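## Task

Reorient the three dice so their upward faces total 8, with every die resting flat and lying completely on the mat when done.

## Robot and tools

Robot: two UR7e-type arms, left_arm and right_arm, each with a parallel two-finger gripper. All positions, targets and velocities use the scene frame. Its origin is at table-top height, halfway between the two nominal arm bases. +z points up, +x points out over the table, and left_arm sits on the +y side. Image left and right do not follow these names. The calibrated bases are: left_arm at (+0.071, +0.375, +0.013) m, right_arm at (-0.029, -0.332, +0.013) m, both turned only slightly about z.

Gripper geometry: the fingers point along the gripper's own +z axis and close along its x axis. end_effector_position is the midpoint between the pads, and the fingertips extend 17.5 mm past it. A camera block sticks out about 10 cm toward the gripper's -y side and turns with the hand. Each step, the commanded orientation is clipped to within 32 degrees of the measured one.

Row layout, used by both motion tools: one row is 18 numbers. The first 9 belong to left_arm: dx, dy, dz, rx, ry, rz, gripper position, force_limit, speed. The last 9 are the same for right_arm. Both arms are always included, even if only one should move. dx to rz are offsets, not poses. They are measured from that arm's Hand target as it stands when the action or move begins, along the scene axes. 1.0 equals 0.6 m of travel or 180 degrees of turn. rx, ry, rz form a single rotation vector, turned about the Hand target's position. Sending an offset a second time moves the arm again. All six zeros re-command the current Hand target. Gripper numbers are absolute settings in [-1, 1]. position: +1 is fully open (50 mm), about -0.65 brings the pads together, and -1 means grip until stopped. force_limit: -1 is about 20 N per pad, 0 about 102 N, +1 about 185 N. speed: -1 is 20 mm/s, 0 is 85, +1 is 150. Both start at +1. To keep a gripper as it is, repeat its last three numbers, because 0 is a real command. A new force_limit or speed only applies after position changes by 0.01 or more.

execute_actions(actions, cameras): actions is a list of actions. Each action is a table of up to 15 rows of 18 numbers in [-1, 1], one row per 1/30 s step. A short table repeats its final row. Every row counts from the pose at the start of that action, not from the row before. An empty list returns state plus all camera images. cameras picks images by name, or ["all"], or [] for none.

move(target, speed, blend, stop_force, zero, blocking, cameras): moves each gripper in a straight line. target is one 18-number row, or a list of up to 15 rows. Every row is an offset from the same starting Hand targets. speed is the top speed in m/s, from 0.002 to 3.6 (default 0.25). It can be one number or one per target. Turning is capped at twice that in rad/s. blend is a corner-rounding radius in m; 0 stops at each target. stop_force is in N, 3 to 120, shared by both arms. It ends an arm's path when the push against its motion reaches that level. It is unreliable for light loose objects and for rotating grippers. Leave it out when lifting away from a contact. zero (default true) re-zeroes the force baseline before the move. blocking=false returns after 0.5 s while the move continues, and cannot be used with stop_force. Moves last at least 0.5 s and at most 10 s. They do not avoid obstacles, and they overshoot more when fast. Do not route a path close to an arm's own base.

wait(seconds 0 to 10): lets time pass while the arms hold their commands. stop(): brakes a running move. zoom_image(camera, region=[x0,y0,x1,y1]): magnifies a region of the latest image, at most 504 px per side. Cameras are cam_head_left, cam_head_right, cam_high, cam_low, cam_left_wrist and cam_right_wrist, each 672x504. zero_wrist_force(arm): re-zeroes that arm's force sensor without moving it. read_manual: licence text only. finished_scene(scene 1 or 2): ends the scene, and nothing else may be called in that reply.

Results: Hand target is the last commanded pose after clipping, and the next offsets count from it. The gripper may rest a little short of it; send the missing distance as an offset. end_effector_position is in m, with quat_wxyz and velocities in m/s and rad/s. "within noise" means the arm is still. Tool commands shows the gripper settings. object_status: 0 moving, 1 blocked while opening, 2 blocked while closing (a real grip), 3 reached the requested opening or pads met (usually nothing held). Opening in mm is about (250 - position_measured) x 0.202. Wrist force and torque are given in the hand's own axes; a push on a surface reads as force into the arm. The move line reports done, off_target, moving, held or fault. limits=paced means the pose was clipped; limits=held means steps were withheld.

Avoid: stopping the fingers far from center on a fixed object; pressing the arms or grippers into each other; commanding targets past a firm contact, since the stiff arms fault easily; fast moves into things. About 150 N of outside force, or a joint's torque limit, freezes that arm for 10 s. Wrist joints allow 25.4 N m; shoulder and elbow joints allow 136. Motors heat when holding loads, stretching out or pushing, with a warning at 70 °C and a brake stop at 85 °C. Never drop a die from height or release one while it moves. Nothing may leave the table; a die off the table fails the scene. Loose objects can get an occasional small push. Scene 1 is practice, but damage there still counts.

Each tool is called after "Request:" by a JSON object that holds its "method" and its "body", one argument or row to a line.

## Session

Request:
{"method": "execute_actions", "body": {
  "actions": []
}}

Scene clock: 0.00 s.
left_arm: end_effector_position=(+0.6591, +0.4557, +0.1297) position_measured=3 object_status=3 end_effector_quat_wxyz=(-0.018, +0.997, -0.070, +0.032) | right_arm: end_effector_position=(+0.1955, -0.3481, +0.1165) position_measured=3 object_status=3 end_effector_quat_wxyz=(+0.029, +0.134, +0.990, +0.017)
Joint positions: left_arm=[-0.13 -1.277 1.812 -2.17 -1.533 1.605] | right_arm=[3.688 -0.719 -2.645 -1.283 1.559 -0.724]
Joint velocities: within noise
Joint torques (N m): no reading
Motor temperatures (°C): left_arm=[30 35 29 37 35 38] | right_arm=[30 31 32 40 41 36]
Wrist force (N): no reading
Wrist torque (N m): no reading
Wrist force, peak (N): no reading
Hand target: left_arm +0.6591, +0.4557, +0.1297; -0.018, +0.997, -0.070, +0.032 | right_arm +0.1955, -0.3481, +0.1165; +0.029, +0.134, +0.990, +0.017
Tool commands: left_gripper/position=+1.0 left_gripper/force_limit=+1.0 left_gripper/speed=+1.0 right_gripper/position=+1.0 right_gripper/force_limit=+1.0 right_gripper/speed=+1.0
camera_calibration:
cam_left_wrist: T_world_to_cam=[[0.987356, -0.142685, 0.0690591, -0.585294], [-0.157441, -0.933406, 0.322437, 0.498473], [0.0184533, -0.329232, -0.944069, 0.386024], [0, 0, 0, 1]] pos_world=[0.649251, 0.508856, 0.244127]
cam_right_wrist: T_world_to_cam=[[-0.971965, 0.232237, -0.0367342, 0.27965], [0.199903, 0.898468, 0.390889, 0.246331], [0.123784, 0.372588, -0.919704, 0.346668], [0, 0, 0, 1]] pos_world=[0.179656, -0.41543, 0.232816]

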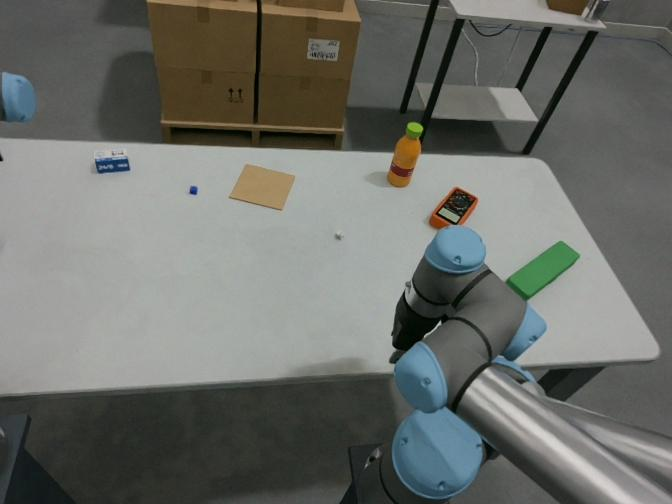

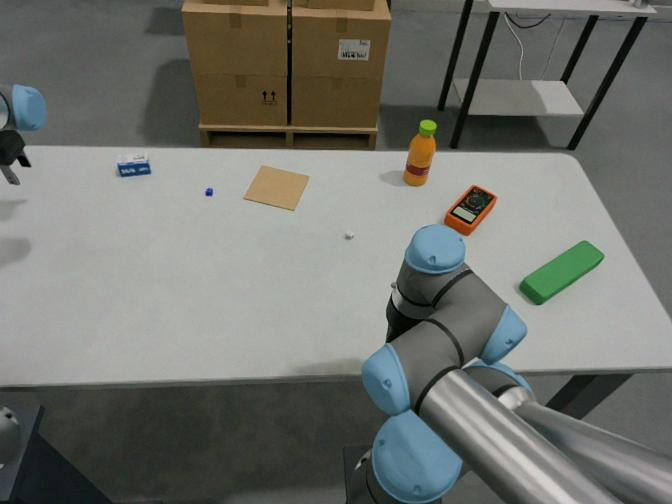

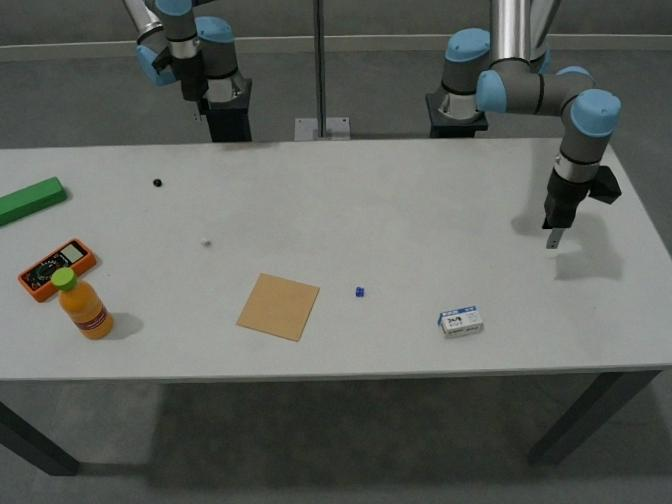

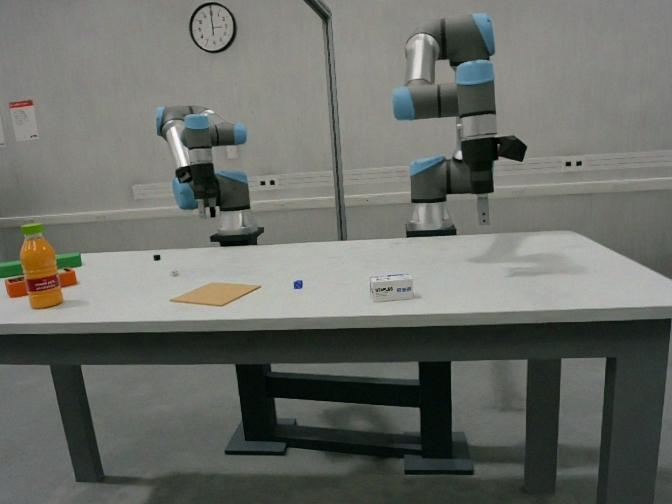

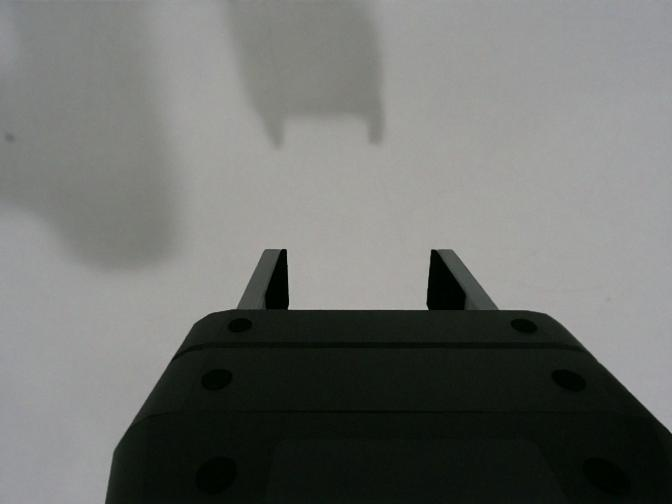

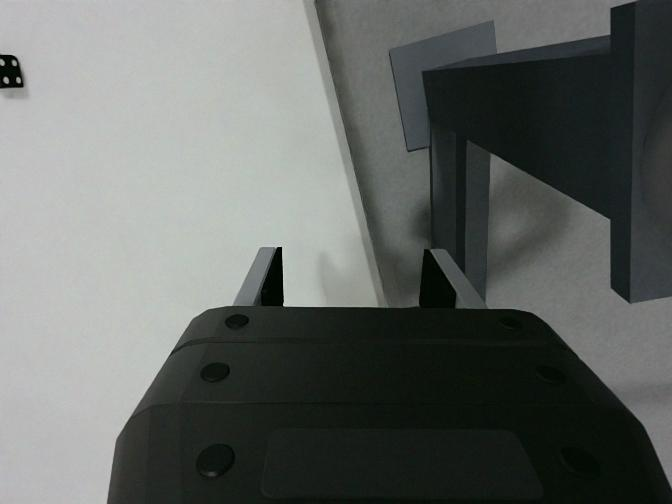

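Request:
{"method": "zoom_image", "body": {
  "camera": "cam_head_right",
  "region": [190, 160, 370, 250]
}}

Request:
{"method": "zoom_image", "body": {
  "camera": "cam_high",
  "region": [140, 170, 380, 350]
}}

Request:
{"method": "zoom_image", "body": {
  "camera": "cam_high",
  "region": [345, 280, 375, 304]
}}

Request:
{"method": "zoom_image", "body": {
  "camera": "cam_high",
  "region": [192, 232, 222, 256]
}}

Request:
{"method": "zoom_image", "body": {
  "camera": "cam_high",
  "region": [142, 171, 172, 195]
}}

Request:
{"method": "zoom_image", "body": {
  "camera": "cam_head_right",
  "region": [335, 224, 365, 248]
}}

Request:
{"method": "zoom_image", "body": {
  "camera": "cam_head_right",
  "region": [194, 179, 224, 203]
}}

Request:
{"method": "zoom_image", "body": {
  "camera": "cam_right_wrist",
  "region": [0, 40, 60, 100]
}}

Request:
{"method": "zoom_image", "body": {
  "camera": "cam_low",
  "region": [140, 245, 320, 310]
}}

Scaled by 2.800 from the camera's 672x504 image, which has a finer 960x720 frame.

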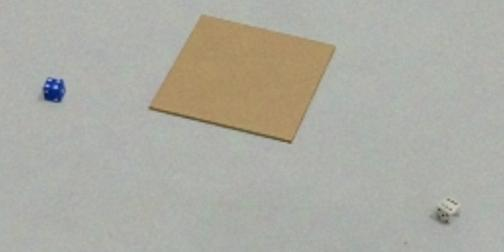

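Scaled by 2.100 from the camera's 672x504 image, which has a finer 960x720 frame.

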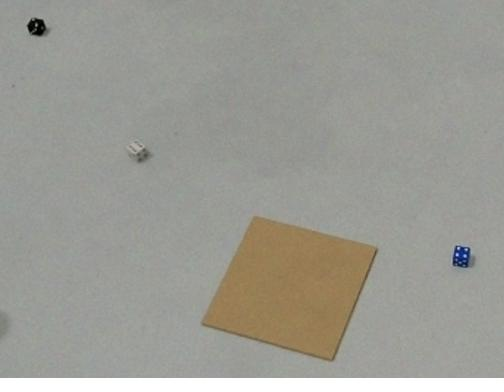

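Scaled by 16.800 from the camera's 672x504 image, which has a finer 960x720 frame.

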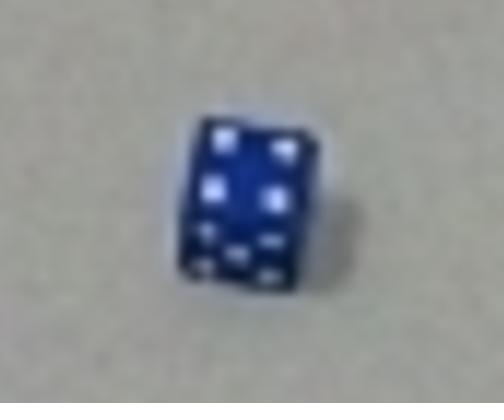

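Scaled by 16.800 from the camera's 672x504 image, which has a finer 960x720 frame.

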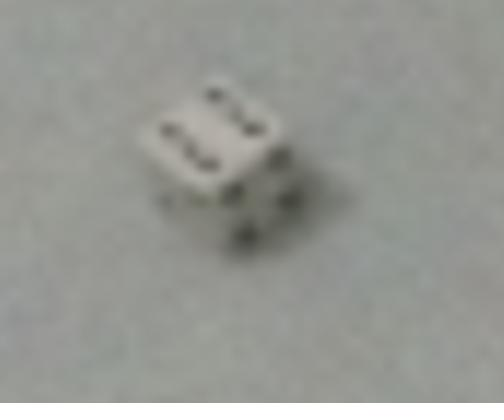

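Scaled by 16.800 from the camera's 672x504 image, which has a finer 960x720 frame.

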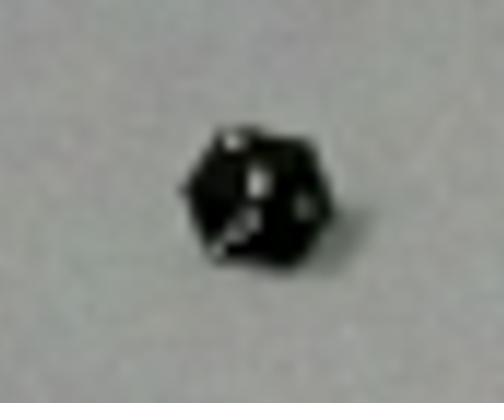

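Scaled by 16.800 from the camera's 672x504 image, which has a finer 960x720 frame.

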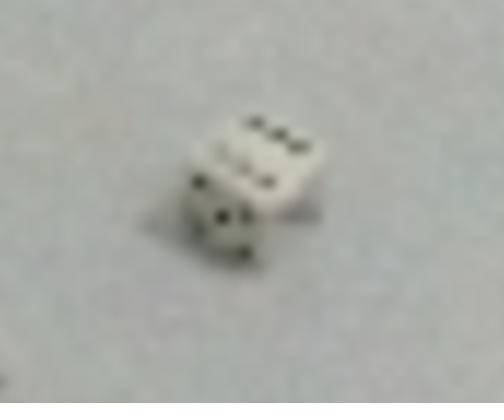

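Scaled by 16.800 from the camera's 672x504 image, which has a finer 960x720 frame.

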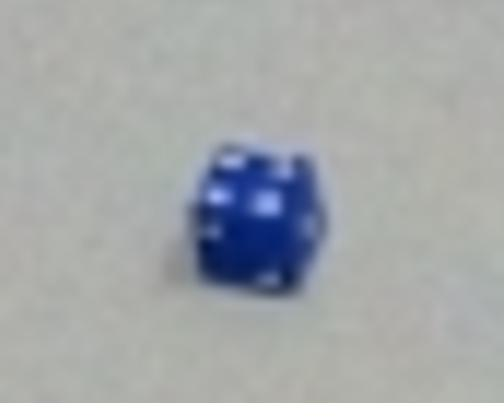

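Scaled by 8.400 from the camera's 672x504 image, which has a finer 960x720 frame.

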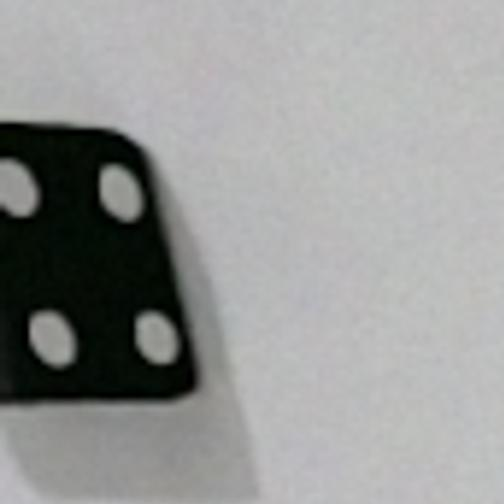

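Scaled by 2.800 from the camera's 672x504 image, which has a finer 960x720 frame.

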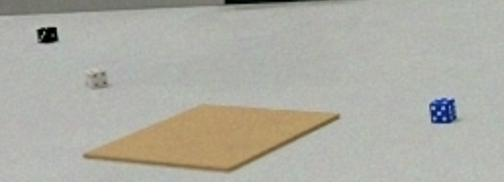

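Request:
{"method": "move", "body": {
  "target": [
    [0.05,-0.65,0.035,0,0,0,1,1,1,0.196,-0.12,0.05,0,0,0,1,1,1]
  ],
  "speed": 0.4,
  "cameras": ["cam_left_wrist","cam_right_wrist"]
}}

Request:
{"method": "move", "body": {
  "target": [
    [0,0,0,0,0,0,1,1,1,0.36,0.25,0,0,0,0,1,1,1]
  ],
  "speed": 0.4,
  "cameras": ["cam_right_wrist"]
}}

Scene clock: 17.13 s.
left_arm: end_effector_position=(+0.6891, +0.0658, +0.1507) position_measured=3 object_status=3 end_effector_quat_wxyz=(-0.018, +0.997, -0.070, +0.032) | right_arm: end_effector_position=(+0.3131, -0.4200, +0.1464) position_measured=3 object_status=3 end_effector_quat_wxyz=(+0.029, +0.134, +0.990, +0.017)
Joint positions: left_arm=[-0.706 -1.076 1.451 -1.977 -1.504 1.029] | right_arm=[3.229 -1.246 -2.371 -1.032 1.589 -1.181]
Joint torques (N m): left_arm=[-5.15 -40.74 -33.91 -3.83 -0.85 -1.36] | right_arm=[-3.59 2.1 28.79 1.22 -1.82 0.08]
Wrist force (N): left_arm=[0.4 0.0 0.0] | right_arm=[0.2 0.3 0.0]
Wrist torque (N m): left_arm=[0.02 -0.06 -0.04] | right_arm=[0.05 -0.04 -0.03]
Wrist force, peak (N): left_arm=[1.0 4.3 0.0] | right_arm=[1.4 0.7 0.3]
Hand target: left_arm +0.6891, +0.0657, +0.1507; -0.018, +0.997, -0.070, +0.032 | right_arm +0.3131, -0.4201, +0.1465; +0.029, +0.134, +0.990, +0.017
Off the commanded pose: left_arm 0.000 m, 0 deg | right_arm 0.000 m, 0 deg.
move: done
camera_calibration:
cam_left_wrist: T_world_to_cam=[[0.987325, -0.142876, 0.069107, -0.671967], [-0.157635, -0.933408, 0.322336, 0.132649], [0.0184511, -0.329144, -0.9441, 0.276927], [0, 0, 0, 1]] pos_world=[0.67925, 0.118957, 0.265126]
cam_right_wrist: T_world_to_cam=[[-0.971964, 0.232249, -0.0366831, 0.411742], [0.199906, 0.898379, 0.391092, 0.275637], [0.123786, 0.372795, -0.91962, 0.386476], [0, 0, 0, 1]] pos_world=[0.297256, -0.48733, 0.262715]
Images, in order (width x height): cam_left_wrist 672x504, cam_right_wrist 672x504.

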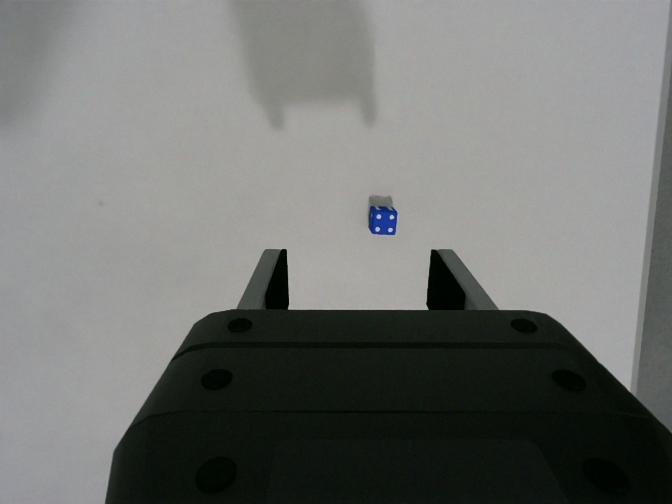

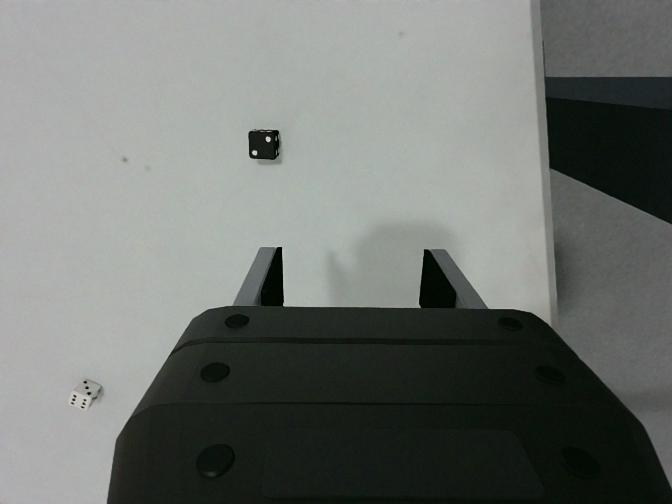

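Scene clock: 18.33 s.
left_arm: end_effector_position=(+0.6891, +0.0657, +0.1507) position_measured=3 object_status=3 end_effector_quat_wxyz=(-0.018, +0.997, -0.070, +0.032) | right_arm: end_effector_position=(+0.5290, -0.2702, +0.1464) position_measured=3 object_status=3 end_effector_quat_wxyz=(+0.029, +0.134, +0.990, +0.017) end_effector_velocity=(+0.002, +0.001, +0.001) end_effector_angular_velocity=(+0.001, -0.003, +0.000)
Joint positions: left_arm=[-0.706 -1.076 1.45 -1.977 -1.504 1.029] | right_arm=[3.457 -1.778 -1.877 -0.991 1.574 -0.954]
Joint velocities: left_arm=[within noise] | right_arm=[0 -0.002 0.005 0 0 0]
Joint torques (N m): left_arm=[-5.82 -42.58 -33.42 -0.22 -0.96 -2.58] | right_arm=[1.33 26.63 37.86 4.01 1.41 -0.88]
Wrist force (N): left_arm=[0.3 0.2 0.0] | right_arm=[0.0 0.2 0.0]
Wrist torque (N m): left_arm=[0.05 -0.05 -0.02] | right_arm=[0.05 -0.01 0.16]
Wrist force, peak (N): left_arm=[0.5 0.4 0.2] | right_arm=[-2.7 3.8 0.5]
Hand target: left_arm +0.6891, +0.0657, +0.1507; -0.018, +0.997, -0.070, +0.032 | right_arm +0.5291, -0.2701, +0.1465; +0.029, +0.134, +0.990, +0.017
Off the commanded pose: left_arm 0.000 m, 0 deg | right_arm 0.000 m, 0 deg.
move: done
camera_calibration:
cam_right_wrist: T_world_to_cam=[[-0.971966, 0.232233, -0.036736, 0.586784], [0.199899, 0.898469, 0.390889, 0.0978979], [0.123784, 0.372588, -0.919704, 0.303823], [0, 0, 0, 1]] pos_world=[0.513156, -0.33743, 0.262716]
Images, in order (width x height): cam_right_wrist 672x504.

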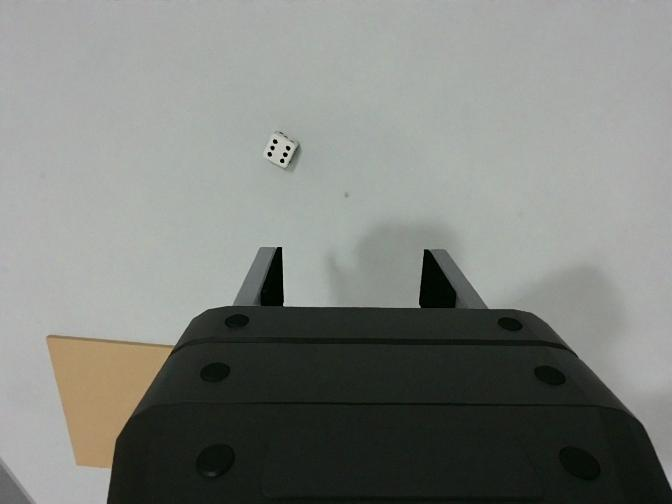

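Request:
{"method": "zoom_image", "body": {
  "camera": "cam_right_wrist",
  "region": [250, 120, 310, 180]
}}

Request:
{"method": "wait", "body": {
  "seconds": 0,
  "cameras": ["cam_low","cam_high","cam_right_wrist","cam_left_wrist"]
}}

Request:
{"method": "zoom_image", "body": {
  "camera": "cam_low",
  "region": [165, 263, 185, 283]
}}

Request:
{"method": "zoom_image", "body": {
  "camera": "cam_high",
  "region": [197, 234, 217, 254]
}}

Request:
{"method": "zoom_image", "body": {
  "camera": "cam_left_wrist",
  "region": [350, 180, 420, 250]
}}

Scaled by 8.400 from the camera's 672x504 image, which has a finer 960x720 frame.

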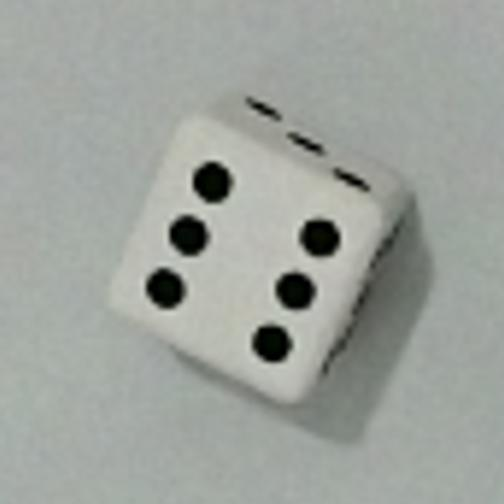

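Scene clock: 22.60 s.
left_arm: end_effector_position=(+0.6891, +0.0657, +0.1507) position_measured=3 object_status=3 end_effector_quat_wxyz=(-0.018, +0.997, -0.070, +0.032) | right_arm: end_effector_position=(+0.5291, -0.2701, +0.1465) position_measured=3 object_status=3 end_effector_quat_wxyz=(+0.029, +0.134, +0.990, +0.017)
Joint positions: left_arm=[-0.706 -1.076 1.45 -1.977 -1.504 1.029] | right_arm=[3.457 -1.778 -1.877 -0.991 1.574 -0.954]
Joint torques (N m): left_arm=[-5.09 -42.48 -33.19 -0.22 -0.92 -2.56] | right_arm=[6 24.54 35.36 1.32 1.47 1.67]
Wrist force (N): left_arm=[0.5 0.0 0.2] | right_arm=[0.2 0.0 0.2]
Wrist torque (N m): left_arm=[0.03 -0.09 -0.01] | right_arm=[0.01 -0.03 0.16]
Wrist force, peak (N): left_arm=[0.8 0.0 -0.1] | right_arm=[0.2 0.1 0.5]
Hand target: left_arm +0.6891, +0.0657, +0.1507; -0.018, +0.997, -0.070, +0.032 | right_arm +0.5291, -0.2701, +0.1465; +0.029, +0.134, +0.990, +0.017
Tool commands: left_gripper/position=+1.0 left_gripper/force_limit=+1.0 left_gripper/speed=+1.0 right_gripper/position=+1.0 right_gripper/force_limit=+1.0 right_gripper/speed=+1.0
Off the commanded pose: left_arm 0.000 m, 0 deg | right_arm 0.000 m, 0 deg.
camera_calibration:
cam_left_wrist: T_world_to_cam=[[0.987356, -0.142685, 0.0690591, -0.672013], [-0.157441, -0.933406, 0.322437, 0.132396], [0.0184533, -0.329232, -0.944069, 0.276895], [0, 0, 0, 1]] pos_world=[0.679251, 0.118856, 0.265127]
cam_right_wrist: T_world_to_cam=[[-0.971965, 0.232237, -0.0367342, 0.586885], [0.199903, 0.898468, 0.390889, 0.0978361], [0.123784, 0.372588, -0.919704, 0.303903], [0, 0, 0, 1]] pos_world=[0.513256, -0.33743, 0.262816]
Images, in order (width x height): cam_high 672x504, cam_low 672x504, cam_left_wrist 672x504, cam_right_wrist 672x504.

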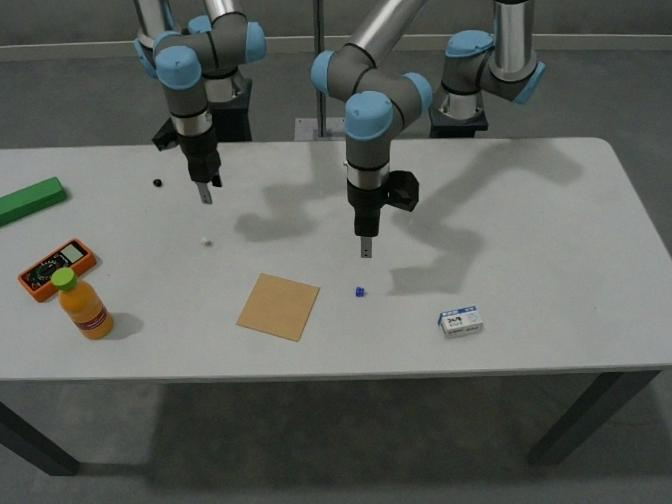

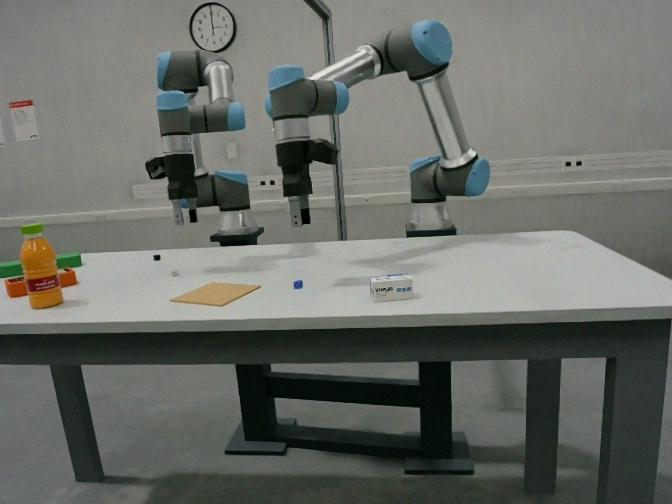

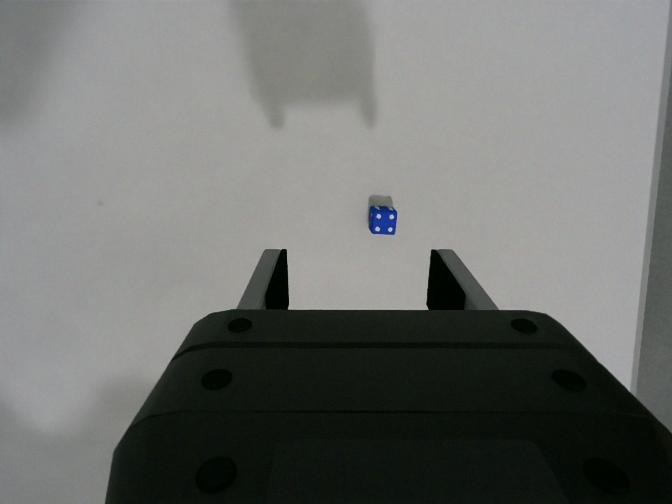

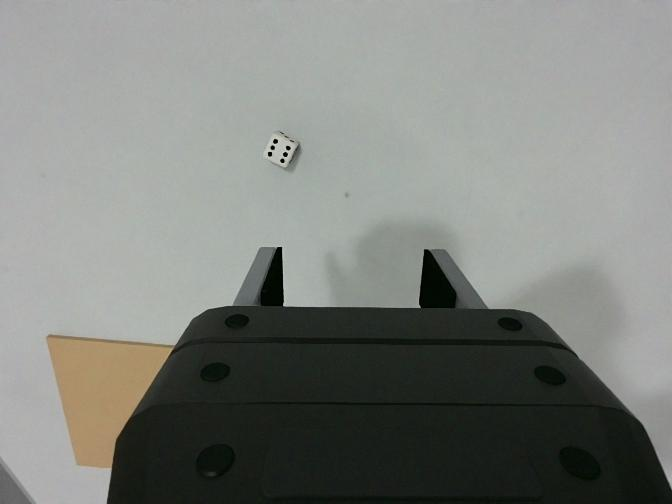

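Scaled by 25.200 from the camera's 672x504 image, which has a finer 960x720 frame.

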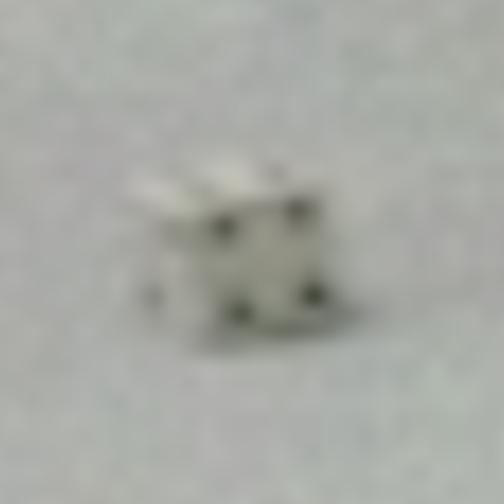

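Scaled by 25.200 from the camera's 672x504 image, which has a finer 960x720 frame.

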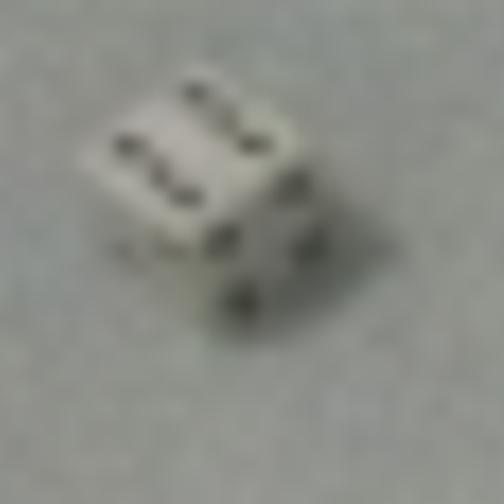

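Scaled by 7.200 from the camera's 672x504 image, which has a finer 960x720 frame.

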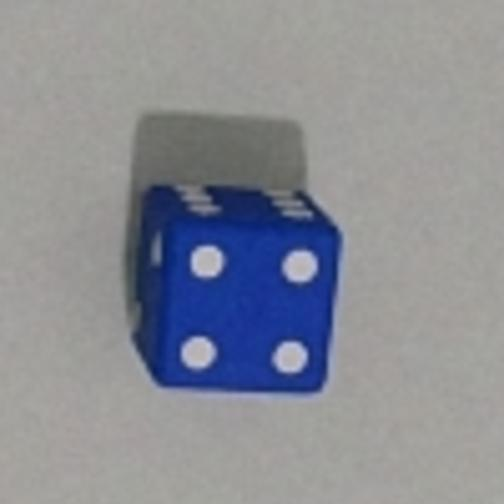

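Request:
{"method": "move", "body": {
  "target": [
    [0.043,-0.032,-0.125,0,0,0,1,1,1,0.055,-0.062,-0.065,0,0,0.374,1,1,1]
  ],
  "speed": 0.4,
  "cameras": ["cam_left_wrist","cam_right_wrist"]
}}

Scene clock: 44.33 s.
left_arm: end_effector_position=(+0.7150, +0.0465, +0.0757) position_measured=3 object_status=3 end_effector_quat_wxyz=(-0.018, +0.997, -0.070, +0.032) | right_arm: end_effector_position=(+0.5621, -0.3073, +0.1075) position_measured=3 object_status=3 end_effector_quat_wxyz=(+0.014, -0.437, +0.899, +0.030) end_effector_velocity=(+0.000, +0.000, +0.000) end_effector_angular_velocity=(-0.001, -0.001, +0.007)
Joint positions: left_arm=[-0.704 -0.931 1.424 -2.096 -1.504 1.031] | right_arm=[3.349 -1.919 -1.788 -0.989 1.635 -2.237]
Joint velocities: left_arm=[within noise] | right_arm=[0.001 0 -0.001 0.002 -0.001 -0.006]
Joint torques (N m): left_arm=[5.5 -60.43 -17.96 -0.25 -1 2.41] | right_arm=[8.35 42.59 16.23 4.68 -1.41 -2.24]
Wrist force (N): left_arm=[0.6 0.3 0.0] | right_arm=[-0.2 0.3 0.1]
Wrist torque (N m): left_arm=[0.06 -0.10 -0.04] | right_arm=[0.06 0.03 0.02]
Wrist force, peak (N): left_arm=[0.7 0.3 0.8] | right_arm=[0.5 0.6 -0.1]
Hand target: left_arm +0.7149, +0.0465, +0.0757; -0.018, +0.997, -0.070, +0.032 | right_arm +0.5621, -0.3073, +0.1075; +0.014, -0.438, +0.899, +0.030
Off the commanded pose: left_arm 0.000 m, 0 deg | right_arm 0.000 m, 0 deg.
move: done
camera_calibration:
cam_left_wrist: T_world_to_cam=[[0.987355, -0.142648, 0.0691508, -0.695067], [-0.157436, -0.933412, 0.322422, 0.14272], [0.0185533, -0.329232, -0.944067, 0.199221], [0, 0, 0, 1]] pos_world=[0.705051, 0.099656, 0.190127]
cam_right_wrist: T_world_to_cam=[[-0.589354, -0.807034, -0.0368415, 0.0917631], [-0.751684, 0.531082, 0.391053, 0.561854], [-0.296027, 0.258162, -0.919631, 0.478616], [0, 0, 0, 1]] pos_world=[0.618101, -0.347895, 0.223816]
Images, in order (width x height): cam_left_wrist 672x504, cam_right_wrist 672x504.

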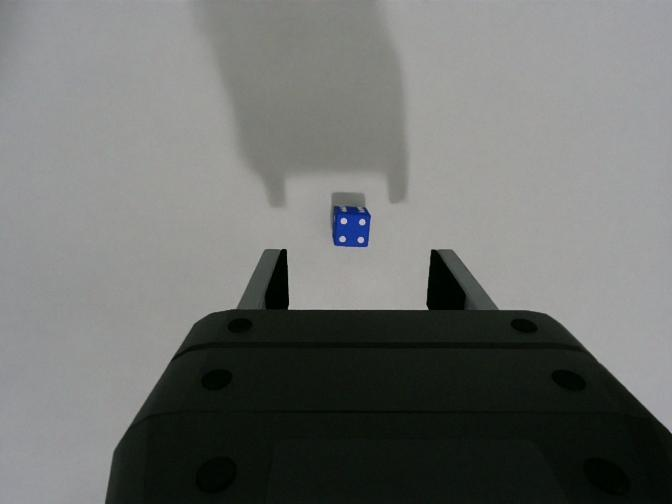

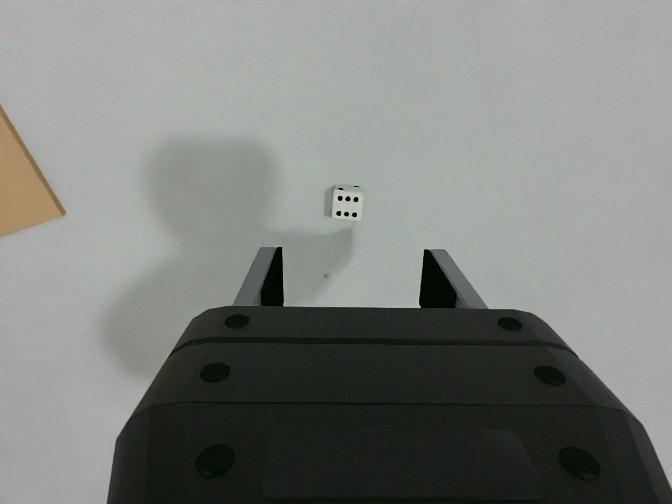

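Request:
{"method": "move", "body": {
  "target": [
    [0.0017,0.004,-0.076,0,0,0,1,1,1,0.0118,-0.006,-0.129,0,0,0,1,1,1],
    [0.0017,0.004,-0.11,0,0,0,1,1,1,0.0118,-0.006,-0.163,0,0,0,1,1,1]
  ],
  "speed": [0.15,0.015],
  "stop_force": 5,
  "cameras": ["cam_left_wrist","cam_right_wrist"]
}}

Scene clock: 51.57 s.
left_arm: end_effector_position=(+0.7159, +0.0489, +0.0210) position_measured=3 object_status=3 end_effector_quat_wxyz=(-0.018, +0.997, -0.070, +0.032) | right_arm: end_effector_position=(+0.5692, -0.3109, +0.0198) position_measured=3 object_status=3 end_effector_quat_wxyz=(+0.014, -0.438, +0.899, +0.030)
Joint positions: left_arm=[-0.7 -0.864 1.467 -2.206 -1.504 1.035] | right_arm=[3.34 -2.065 -1.845 -0.787 1.635 -2.246]
Joint torques (N m): left_arm=[-1 -58.49 -27.13 0.25 -0.82 -0.76] | right_arm=[-0.72 44.4 26.03 4.08 0.39 0.37]
Wrist force (N): left_arm=[1.6 0.7 -5.6] | right_arm=[-0.6 -0.2 -5.2]
Wrist torque (N m): left_arm=[-0.01 -0.21 -0.08] | right_arm=[0.11 0.15 0.13]
Wrist force, peak (N): left_arm=[-0.7 -4.0 -30.1] | right_arm=[1.3 5.2 -35.4]
Hand target: left_arm +0.7159, +0.0489, +0.0210; -0.018, +0.997, -0.070, +0.032 (not the last commanded pose) | right_arm +0.5692, -0.3109, +0.0198; +0.014, -0.438, +0.899, +0.030 (not the last commanded pose)
Off the commanded pose: left_arm 0.011 m, 0 deg | right_arm 0.010 m, 0 deg.
move: contact (left_arm, right_arm); path passed 1 of 2 targets
camera_calibration:
cam_left_wrist: T_world_to_cam=[[0.98734, -0.142778, 0.0690898, -0.691897], [-0.157539, -0.933392, 0.32243, 0.162823], [0.018452, -0.329233, -0.944068, 0.148425], [0, 0, 0, 1]] pos_world=[0.70605, 0.102056, 0.135427]
cam_right_wrist: T_world_to_cam=[[-0.589075, -0.807243, -0.0367452, 0.0895511], [-0.751873, 0.530873, 0.390974, 0.603453], [-0.296104, 0.257941, -0.919668, 0.400971], [0, 0, 0, 1]] pos_world=[0.625201, -0.351494, 0.136116]
Images, in order (width x height): cam_left_wrist 672x504, cam_right_wrist 672x504.

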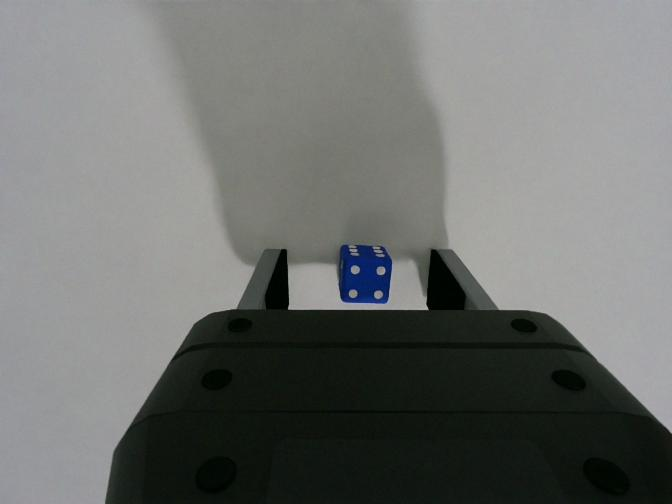

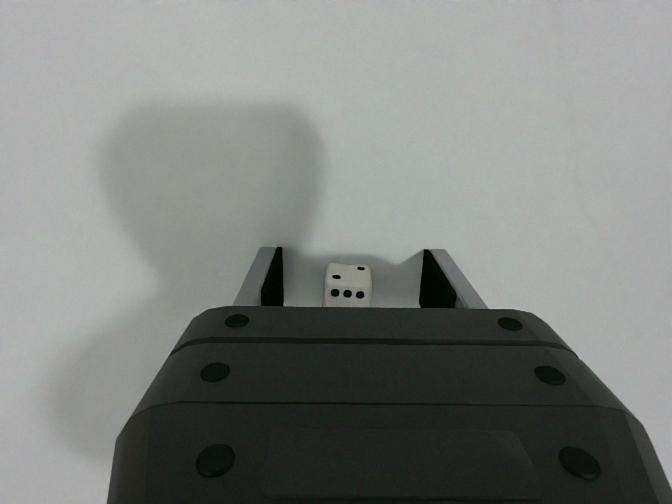

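Request:
{"method": "move", "body": {
  "target": [
    [0,0.0005,0.0035,0,0,0,1,1,1,0.0075,-0.0045,0.03,0.0684,0.0876,0,1,1,1],
    [0,0.0005,0.0035,0,0,0,1,1,1,0.0075,-0.0045,0.0072,0.0684,0.0876,0,1,1,1]
  ],
  "speed": 0.2
}}

Request:
{"method": "move", "body": {
  "target": [0,0,0,0,0,0,-1,-0.85,-0.7,0,0,0,0,0,0,-1,-0.85,-0.7],
  "cameras": ["cam_left_wrist","cam_right_wrist"]
}}

Scene clock: 59.23 s.
left_arm: end_effector_position=(+0.7159, +0.0493, +0.0231) position_measured=3 object_status=3 end_effector_quat_wxyz=(-0.018, +0.997, -0.070, +0.032) | right_arm: end_effector_position=(+0.5736, -0.3136, +0.0242) position_measured=3 object_status=3 end_effector_quat_wxyz=(-0.062, -0.425, +0.884, +0.185)
Joint positions: left_arm=[-0.7 -0.867 1.466 -2.202 -1.504 1.035] | right_arm=[3.229 -2.194 -1.582 -1.183 1.881 -2.386]
Joint torques (N m): left_arm=[5.98 -55.18 -29.25 -2.21 -0.93 2.42] | right_arm=[8.61 43.29 29.39 3.81 2.26 0.79]
Wrist force (N): left_arm=[0.4 0.0 0.1] | right_arm=[0.3 -0.1 0.2]
Wrist torque (N m): left_arm=[0.02 -0.06 -0.05] | right_arm=[0.00 -0.05 0.03]
Wrist force, peak (N): left_arm=[1.7 0.3 -5.8] | right_arm=[-0.4 -0.1 -5.4]
Hand target: left_arm +0.7159, +0.0492, +0.0231; -0.018, +0.997, -0.070, +0.032 | right_arm +0.5737, -0.3136, +0.0242; -0.062, -0.425, +0.884, +0.185
Off the commanded pose: left_arm 0.000 m, 0 deg | right_arm 0.000 m, 0 deg.
move: done

Scene clock: 60.33 s.
left_arm: end_effector_position=(+0.7160, +0.0492, +0.0231) position_measured=173 object_status=2 end_effector_quat_wxyz=(-0.018, +0.997, -0.070, +0.032) | right_arm: end_effector_position=(+0.5737, -0.3136, +0.0242) position_measured=174 object_status=2 end_effector_quat_wxyz=(-0.062, -0.425, +0.884, +0.185)
Joint positions: left_arm=[-0.7 -0.867 1.466 -2.202 -1.504 1.035] | right_arm=[3.23 -2.194 -1.582 -1.183 1.881 -2.386]
Joint torques (N m): left_arm=[4.86 -53.3 -26.34 -5.03 -0.83 2.11] | right_arm=[8.23 39.04 32.25 3.89 2.24 -1.3]
Wrist force (N): left_arm=[-0.6 0.0 -3.0] | right_arm=[0.7 0.4 -0.7]
Wrist torque (N m): left_arm=[0.06 -0.11 -0.04] | right_arm=[-0.01 -0.07 0.03]
Wrist force, peak (N): left_arm=[-0.6 0.0 -3.0] | right_arm=[1.0 0.7 -0.6]
Hand target: left_arm +0.7159, +0.0492, +0.0231; -0.018, +0.997, -0.070, +0.032 | right_arm +0.5737, -0.3136, +0.0242; -0.062, -0.425, +0.884, +0.185
Off the commanded pose: left_arm 0.000 m, 0 deg | right_arm 0.000 m, 0 deg.
move: done
camera_calibration:
cam_left_wrist: T_world_to_cam=[[0.98734, -0.142778, 0.0690898, -0.692], [-0.157539, -0.933392, 0.32243, 0.162426], [0.018452, -0.329233, -0.944068, 0.150506], [0, 0, 0, 1]] pos_world=[0.70605, 0.102356, 0.137527]
cam_right_wrist: T_world_to_cam=[[-0.600523, -0.798302, -0.0456702, 0.0997704], [-0.602772, 0.414428, 0.681847, 0.477473], [-0.525393, 0.436993, -0.730068, 0.59016], [0, 0, 0, 1]] pos_world=[0.657788, -0.376127, 0.10985]
Images, in order (width x height): cam_left_wrist 672x504, cam_right_wrist 672x504.

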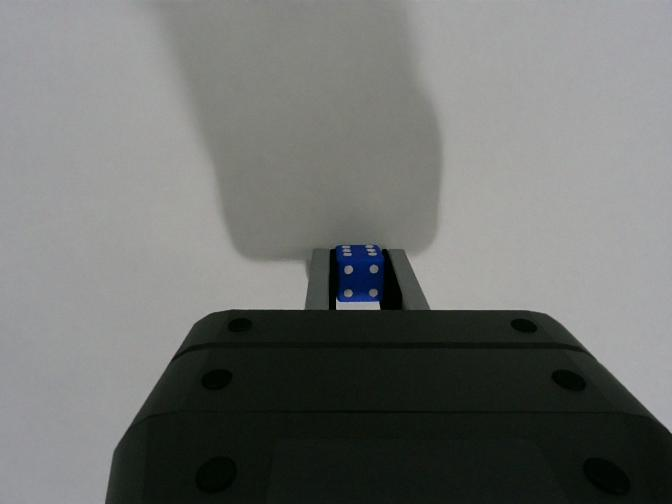

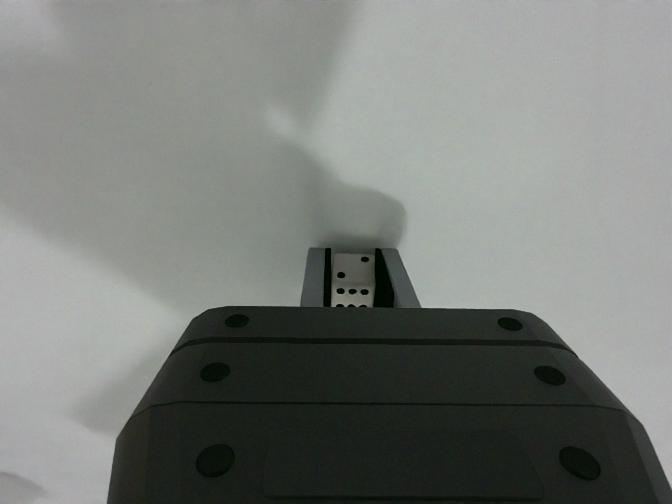

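Request:
{"method": "move", "body": {
  "target": [
    [0,0,0.05,0,0,0,-1,-0.85,-0.7,0,0,0.08,0,0,0,-1,-0.85,-0.7],
    [0.032,-0.207,0.05,0,0,0,-1,-0.85,-0.7,0,0,0.1,-0.212,-0.271,0,-1,-0.85,-0.7],
    [0.032,-0.207,0.018,0,0,0,-1,-0.85,-0.7,0,0,0.1,-0.212,-0.271,0,-1,-0.85,-0.7]
  ],
  "speed": 0.3,
  "blend": [0.015,0.01,0]
}}

Request:
{"method": "move", "body": {
  "target": [0,0,-0.02,0,0,0,-1,-0.85,-0.7,0,0,0,0,0,0,-1,-0.85,-0.7],
  "speed": 0.01,
  "stop_force": 3,
  "cameras": ["cam_left_wrist","cam_high","cam_right_wrist"]
}}

Scene clock: 69.53 s.
left_arm: end_effector_position=(+0.7351, -0.0750, +0.0340) position_measured=173 object_status=2 end_effector_quat_wxyz=(-0.018, +0.997, -0.070, +0.032) | right_arm: end_effector_position=(+0.5737, -0.3136, +0.0842) position_measured=174 object_status=2 end_effector_quat_wxyz=(+0.170, -0.420, +0.842, -0.294)
Joint positions: left_arm=[-0.808 -0.704 1.126 -2.018 -1.501 0.927] | right_arm=[3.623 -1.923 -2.199 -0.228 0.967 -2.097]
Joint torques (N m): left_arm=[6.91 -59.12 -24.07 -4.32 1.14 2.6] | right_arm=[4.21 33.51 17.36 5.13 -3.35 -1.79]
Wrist force (N): left_arm=[0.3 0.1 0.4] | right_arm=[-1.5 0.0 -0.1]
Wrist torque (N m): left_arm=[0.06 -0.04 -0.01] | right_arm=[-0.13 0.23 -0.03]
Wrist force, peak (N): left_arm=[0.0 0.4 3.4] | right_arm=[0.9 -1.9 4.0]
Hand target: left_arm +0.7351, -0.0750, +0.0339; -0.018, +0.997, -0.070, +0.032 | right_arm +0.5737, -0.3136, +0.0842; +0.170, -0.420, +0.842, -0.294
Off the commanded pose: left_arm 0.000 m, 0 deg | right_arm 0.000 m, 0 deg.
move: done; blend cut to 0.0096 m at target 2

Scene clock: 71.27 s.
left_arm: end_effector_position=(+0.7352, -0.0749, +0.0271) position_measured=173 object_status=2 end_effector_quat_wxyz=(-0.018, +0.997, -0.070, +0.032) | right_arm: end_effector_position=(+0.5737, -0.3136, +0.0842) position_measured=174 object_status=2 end_effector_quat_wxyz=(+0.170, -0.420, +0.842, -0.294)
Joint positions: left_arm=[-0.808 -0.697 1.131 -2.03 -1.501 0.927] | right_arm=[3.623 -1.923 -2.199 -0.228 0.967 -2.097]
Joint torques (N m): left_arm=[5.87 -65.77 -30.16 0.26 0.49 2.49] | right_arm=[7.58 30.54 12.76 5.05 -3.19 -0.81]
Wrist force (N): left_arm=[0.8 -0.2 -6.4] | right_arm=[-1.2 -0.1 -0.2]
Wrist torque (N m): left_arm=[0.05 -0.07 -0.01] | right_arm=[-0.15 0.18 -0.03]
Wrist force, peak (N): left_arm=[-2.8 -2.8 -14.0] | right_arm=[-1.6 -0.1 0.0]
Hand target: left_arm +0.7352, -0.0750, +0.0271; -0.018, +0.997, -0.070, +0.032 (not the last commanded pose) | right_arm +0.5737, -0.3136, +0.0842; +0.170, -0.420, +0.842, -0.294
Off the commanded pose: left_arm 0.005 m, 0 deg | right_arm 0.000 m, 0 deg.
move: contact (left_arm)
camera_calibration:
cam_left_wrist: T_world_to_cam=[[0.98734, -0.142778, 0.0690898, -0.728966], [-0.157539, -0.933392, 0.32243, 0.0482337], [0.018452, -0.329233, -0.944068, 0.113037], [0, 0, 0, 1]] pos_world=[0.72525, -0.0218436, 0.141527]
cam_right_wrist: T_world_to_cam=[[-0.576667, -0.816965, -0.00483979, 0.0795422], [-0.772182, 0.546972, -0.323353, 0.659837], [0.266815, -0.18273, -0.946266, 0.00329451], [0, 0, 0, 1]] pos_world=[0.554504, -0.295327, 0.216863]
Images, in order (width x height): cam_high 672x504, cam_left_wrist 672x504, cam_right_wrist 672x504.

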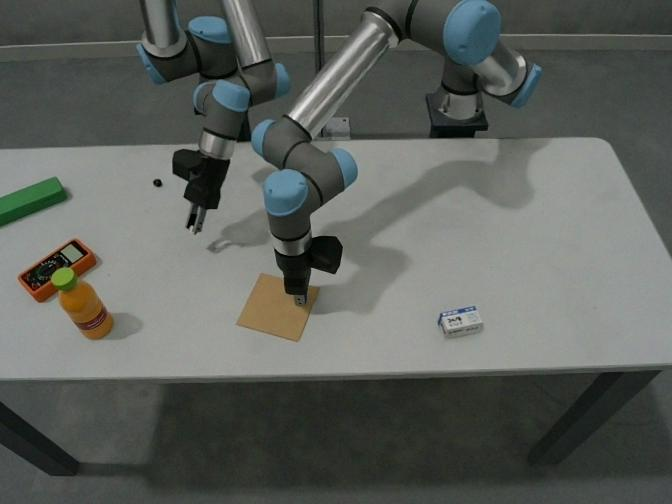

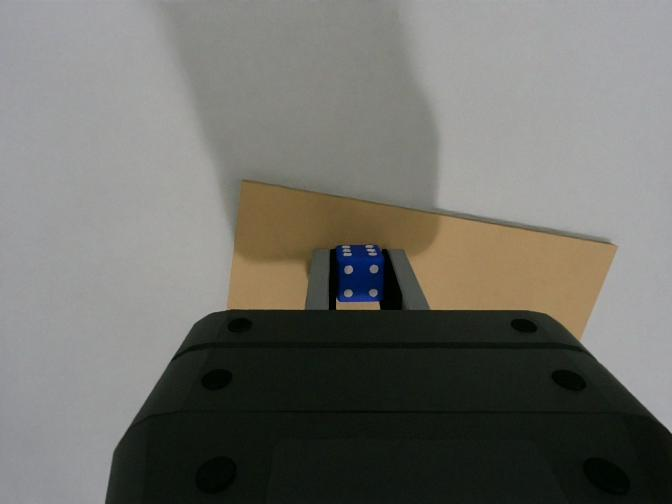

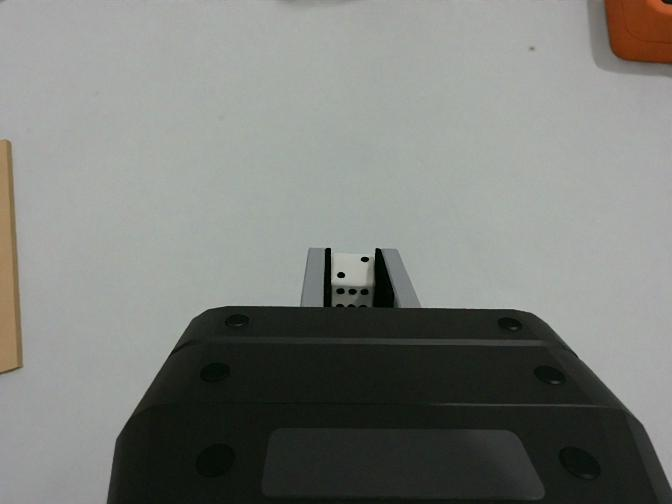

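Request:
{"method": "move", "body": {
  "target": [
    [0,0,0,0,0,0,0.2,-0.85,-0.7,0,0,0,0,0,0,-1,-0.85,-0.7],
    [0,0,0.15,0,0,0,0.2,-0.85,-0.7,0,0,0,0,0,0,-1,-0.85,-0.7],
    [-0.1,0.45,0.2,0,0,0,0.2,-0.85,-0.7,0.181,0.291,0,0,0,0,-1,-0.85,-0.7],
    [-0.1,0.45,0.2,0,0,0,0.2,-0.85,-0.7,0.181,0.291,-0.077,0,0,0,-1,-0.85,-0.7]
  ],
  "speed": [0.3,0.25,0.3,0.2],
  "blend": [0,0.02,0.01,0]
}}

Request:
{"method": "move", "body": {
  "target": [0,0,0,0,0,0,0.2,-0.85,-0.7,0,0,-0.03,0,0,0,-1,-0.85,-0.7],
  "speed": 0.01,
  "stop_force": 3,
  "cameras": ["cam_high","cam_right_wrist"]
}}

Scene clock: 76.50 s.
left_arm: end_effector_position=(+0.6752, +0.1950, +0.1471) position_measured=123 object_status=3 end_effector_quat_wxyz=(-0.018, +0.997, -0.070, +0.032) | right_arm: end_effector_position=(+0.6823, -0.1390, +0.0381) position_measured=174 object_status=2 end_effector_quat_wxyz=(+0.170, -0.420, +0.842, -0.294)
Joint positions: left_arm=[-0.551 -1.211 1.664 -2.066 -1.51 1.185] | right_arm=[3.779 -2.253 -1.731 -0.475 0.919 -1.913]
Joint torques (N m): left_arm=[7.2 -50.14 -18.99 -0.22 1.74 2.81] | right_arm=[-8.62 39.71 19.75 5.45 0.11 -0.51]
Wrist force (N): left_arm=[0.3 0.3 0.5] | right_arm=[-1.1 0.0 -0.1]
Wrist torque (N m): left_arm=[0.05 -0.07 0.02] | right_arm=[-0.11 0.17 0.04]
Wrist force, peak (N): left_arm=[1.1 -0.2 -6.2] | right_arm=[-4.2 -1.6 -2.1]
Hand target: left_arm +0.6752, +0.1950, +0.1471; -0.018, +0.997, -0.070, +0.032 | right_arm +0.6823, -0.1390, +0.0380; +0.170, -0.420, +0.842, -0.294
Off the commanded pose: left_arm 0.000 m, 0 deg | right_arm 0.000 m, 0 deg.
move: done

Scene clock: 78.03 s.
left_arm: end_effector_position=(+0.6752, +0.1950, +0.1471) position_measured=123 object_status=3 end_effector_quat_wxyz=(-0.018, +0.997, -0.070, +0.032) | right_arm: end_effector_position=(+0.6823, -0.1390, +0.0306) position_measured=174 object_status=2 end_effector_quat_wxyz=(+0.170, -0.420, +0.842, -0.294)
Joint positions: left_arm=[-0.551 -1.211 1.664 -2.066 -1.51 1.185] | right_arm=[3.779 -2.266 -1.732 -0.46 0.919 -1.913]
Joint torques (N m): left_arm=[6.99 -50.47 -18.52 -0.42 1.6 2.44] | right_arm=[-8.85 50.3 19.62 1.22 0.26 1.5]
Wrist force (N): left_arm=[0.7 0.6 0.5] | right_arm=[-1.5 -1.9 -3.9]
Wrist torque (N m): left_arm=[0.10 -0.12 0.02] | right_arm=[-0.13 0.16 0.03]
Wrist force, peak (N): left_arm=[0.7 0.6 0.5] | right_arm=[0.3 -4.3 -10.4]
Hand target: left_arm +0.6752, +0.1950, +0.1471; -0.018, +0.997, -0.070, +0.032 | right_arm +0.6823, -0.1390, +0.0306; +0.170, -0.420, +0.842, -0.294 (not the last commanded pose)
Off the commanded pose: left_arm 0.000 m, 0 deg | right_arm 0.011 m, 0 deg.
move: contact (right_arm)
camera_calibration:
cam_right_wrist: T_world_to_cam=[[-0.576691, -0.816948, -0.00476326, 0.284557], [-0.772165, 0.546964, -0.323405, 0.630859], [0.26681, -0.182827, -0.946249, -0.0445079], [0, 0, 0, 1]] pos_world=[0.663104, -0.120727, 0.163263]
Images, in order (width x height): cam_high 672x504, cam_right_wrist 672x504.

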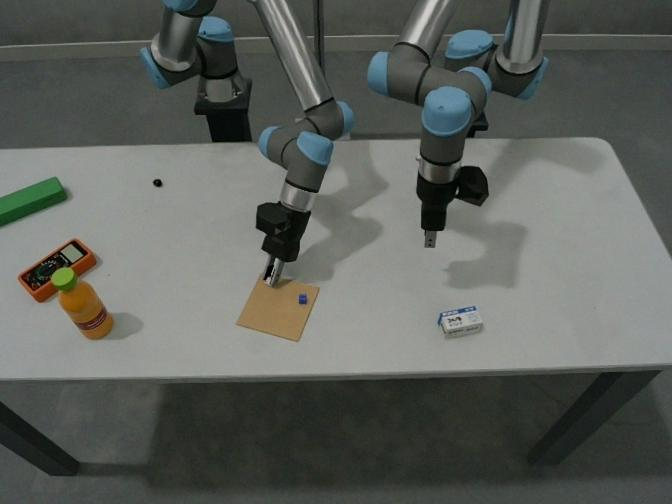

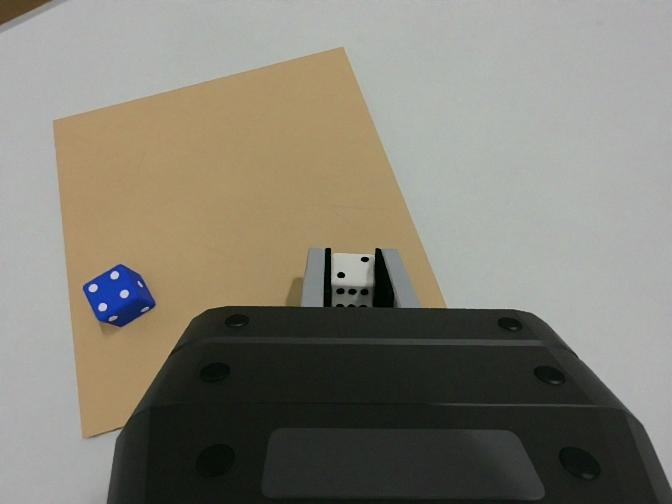

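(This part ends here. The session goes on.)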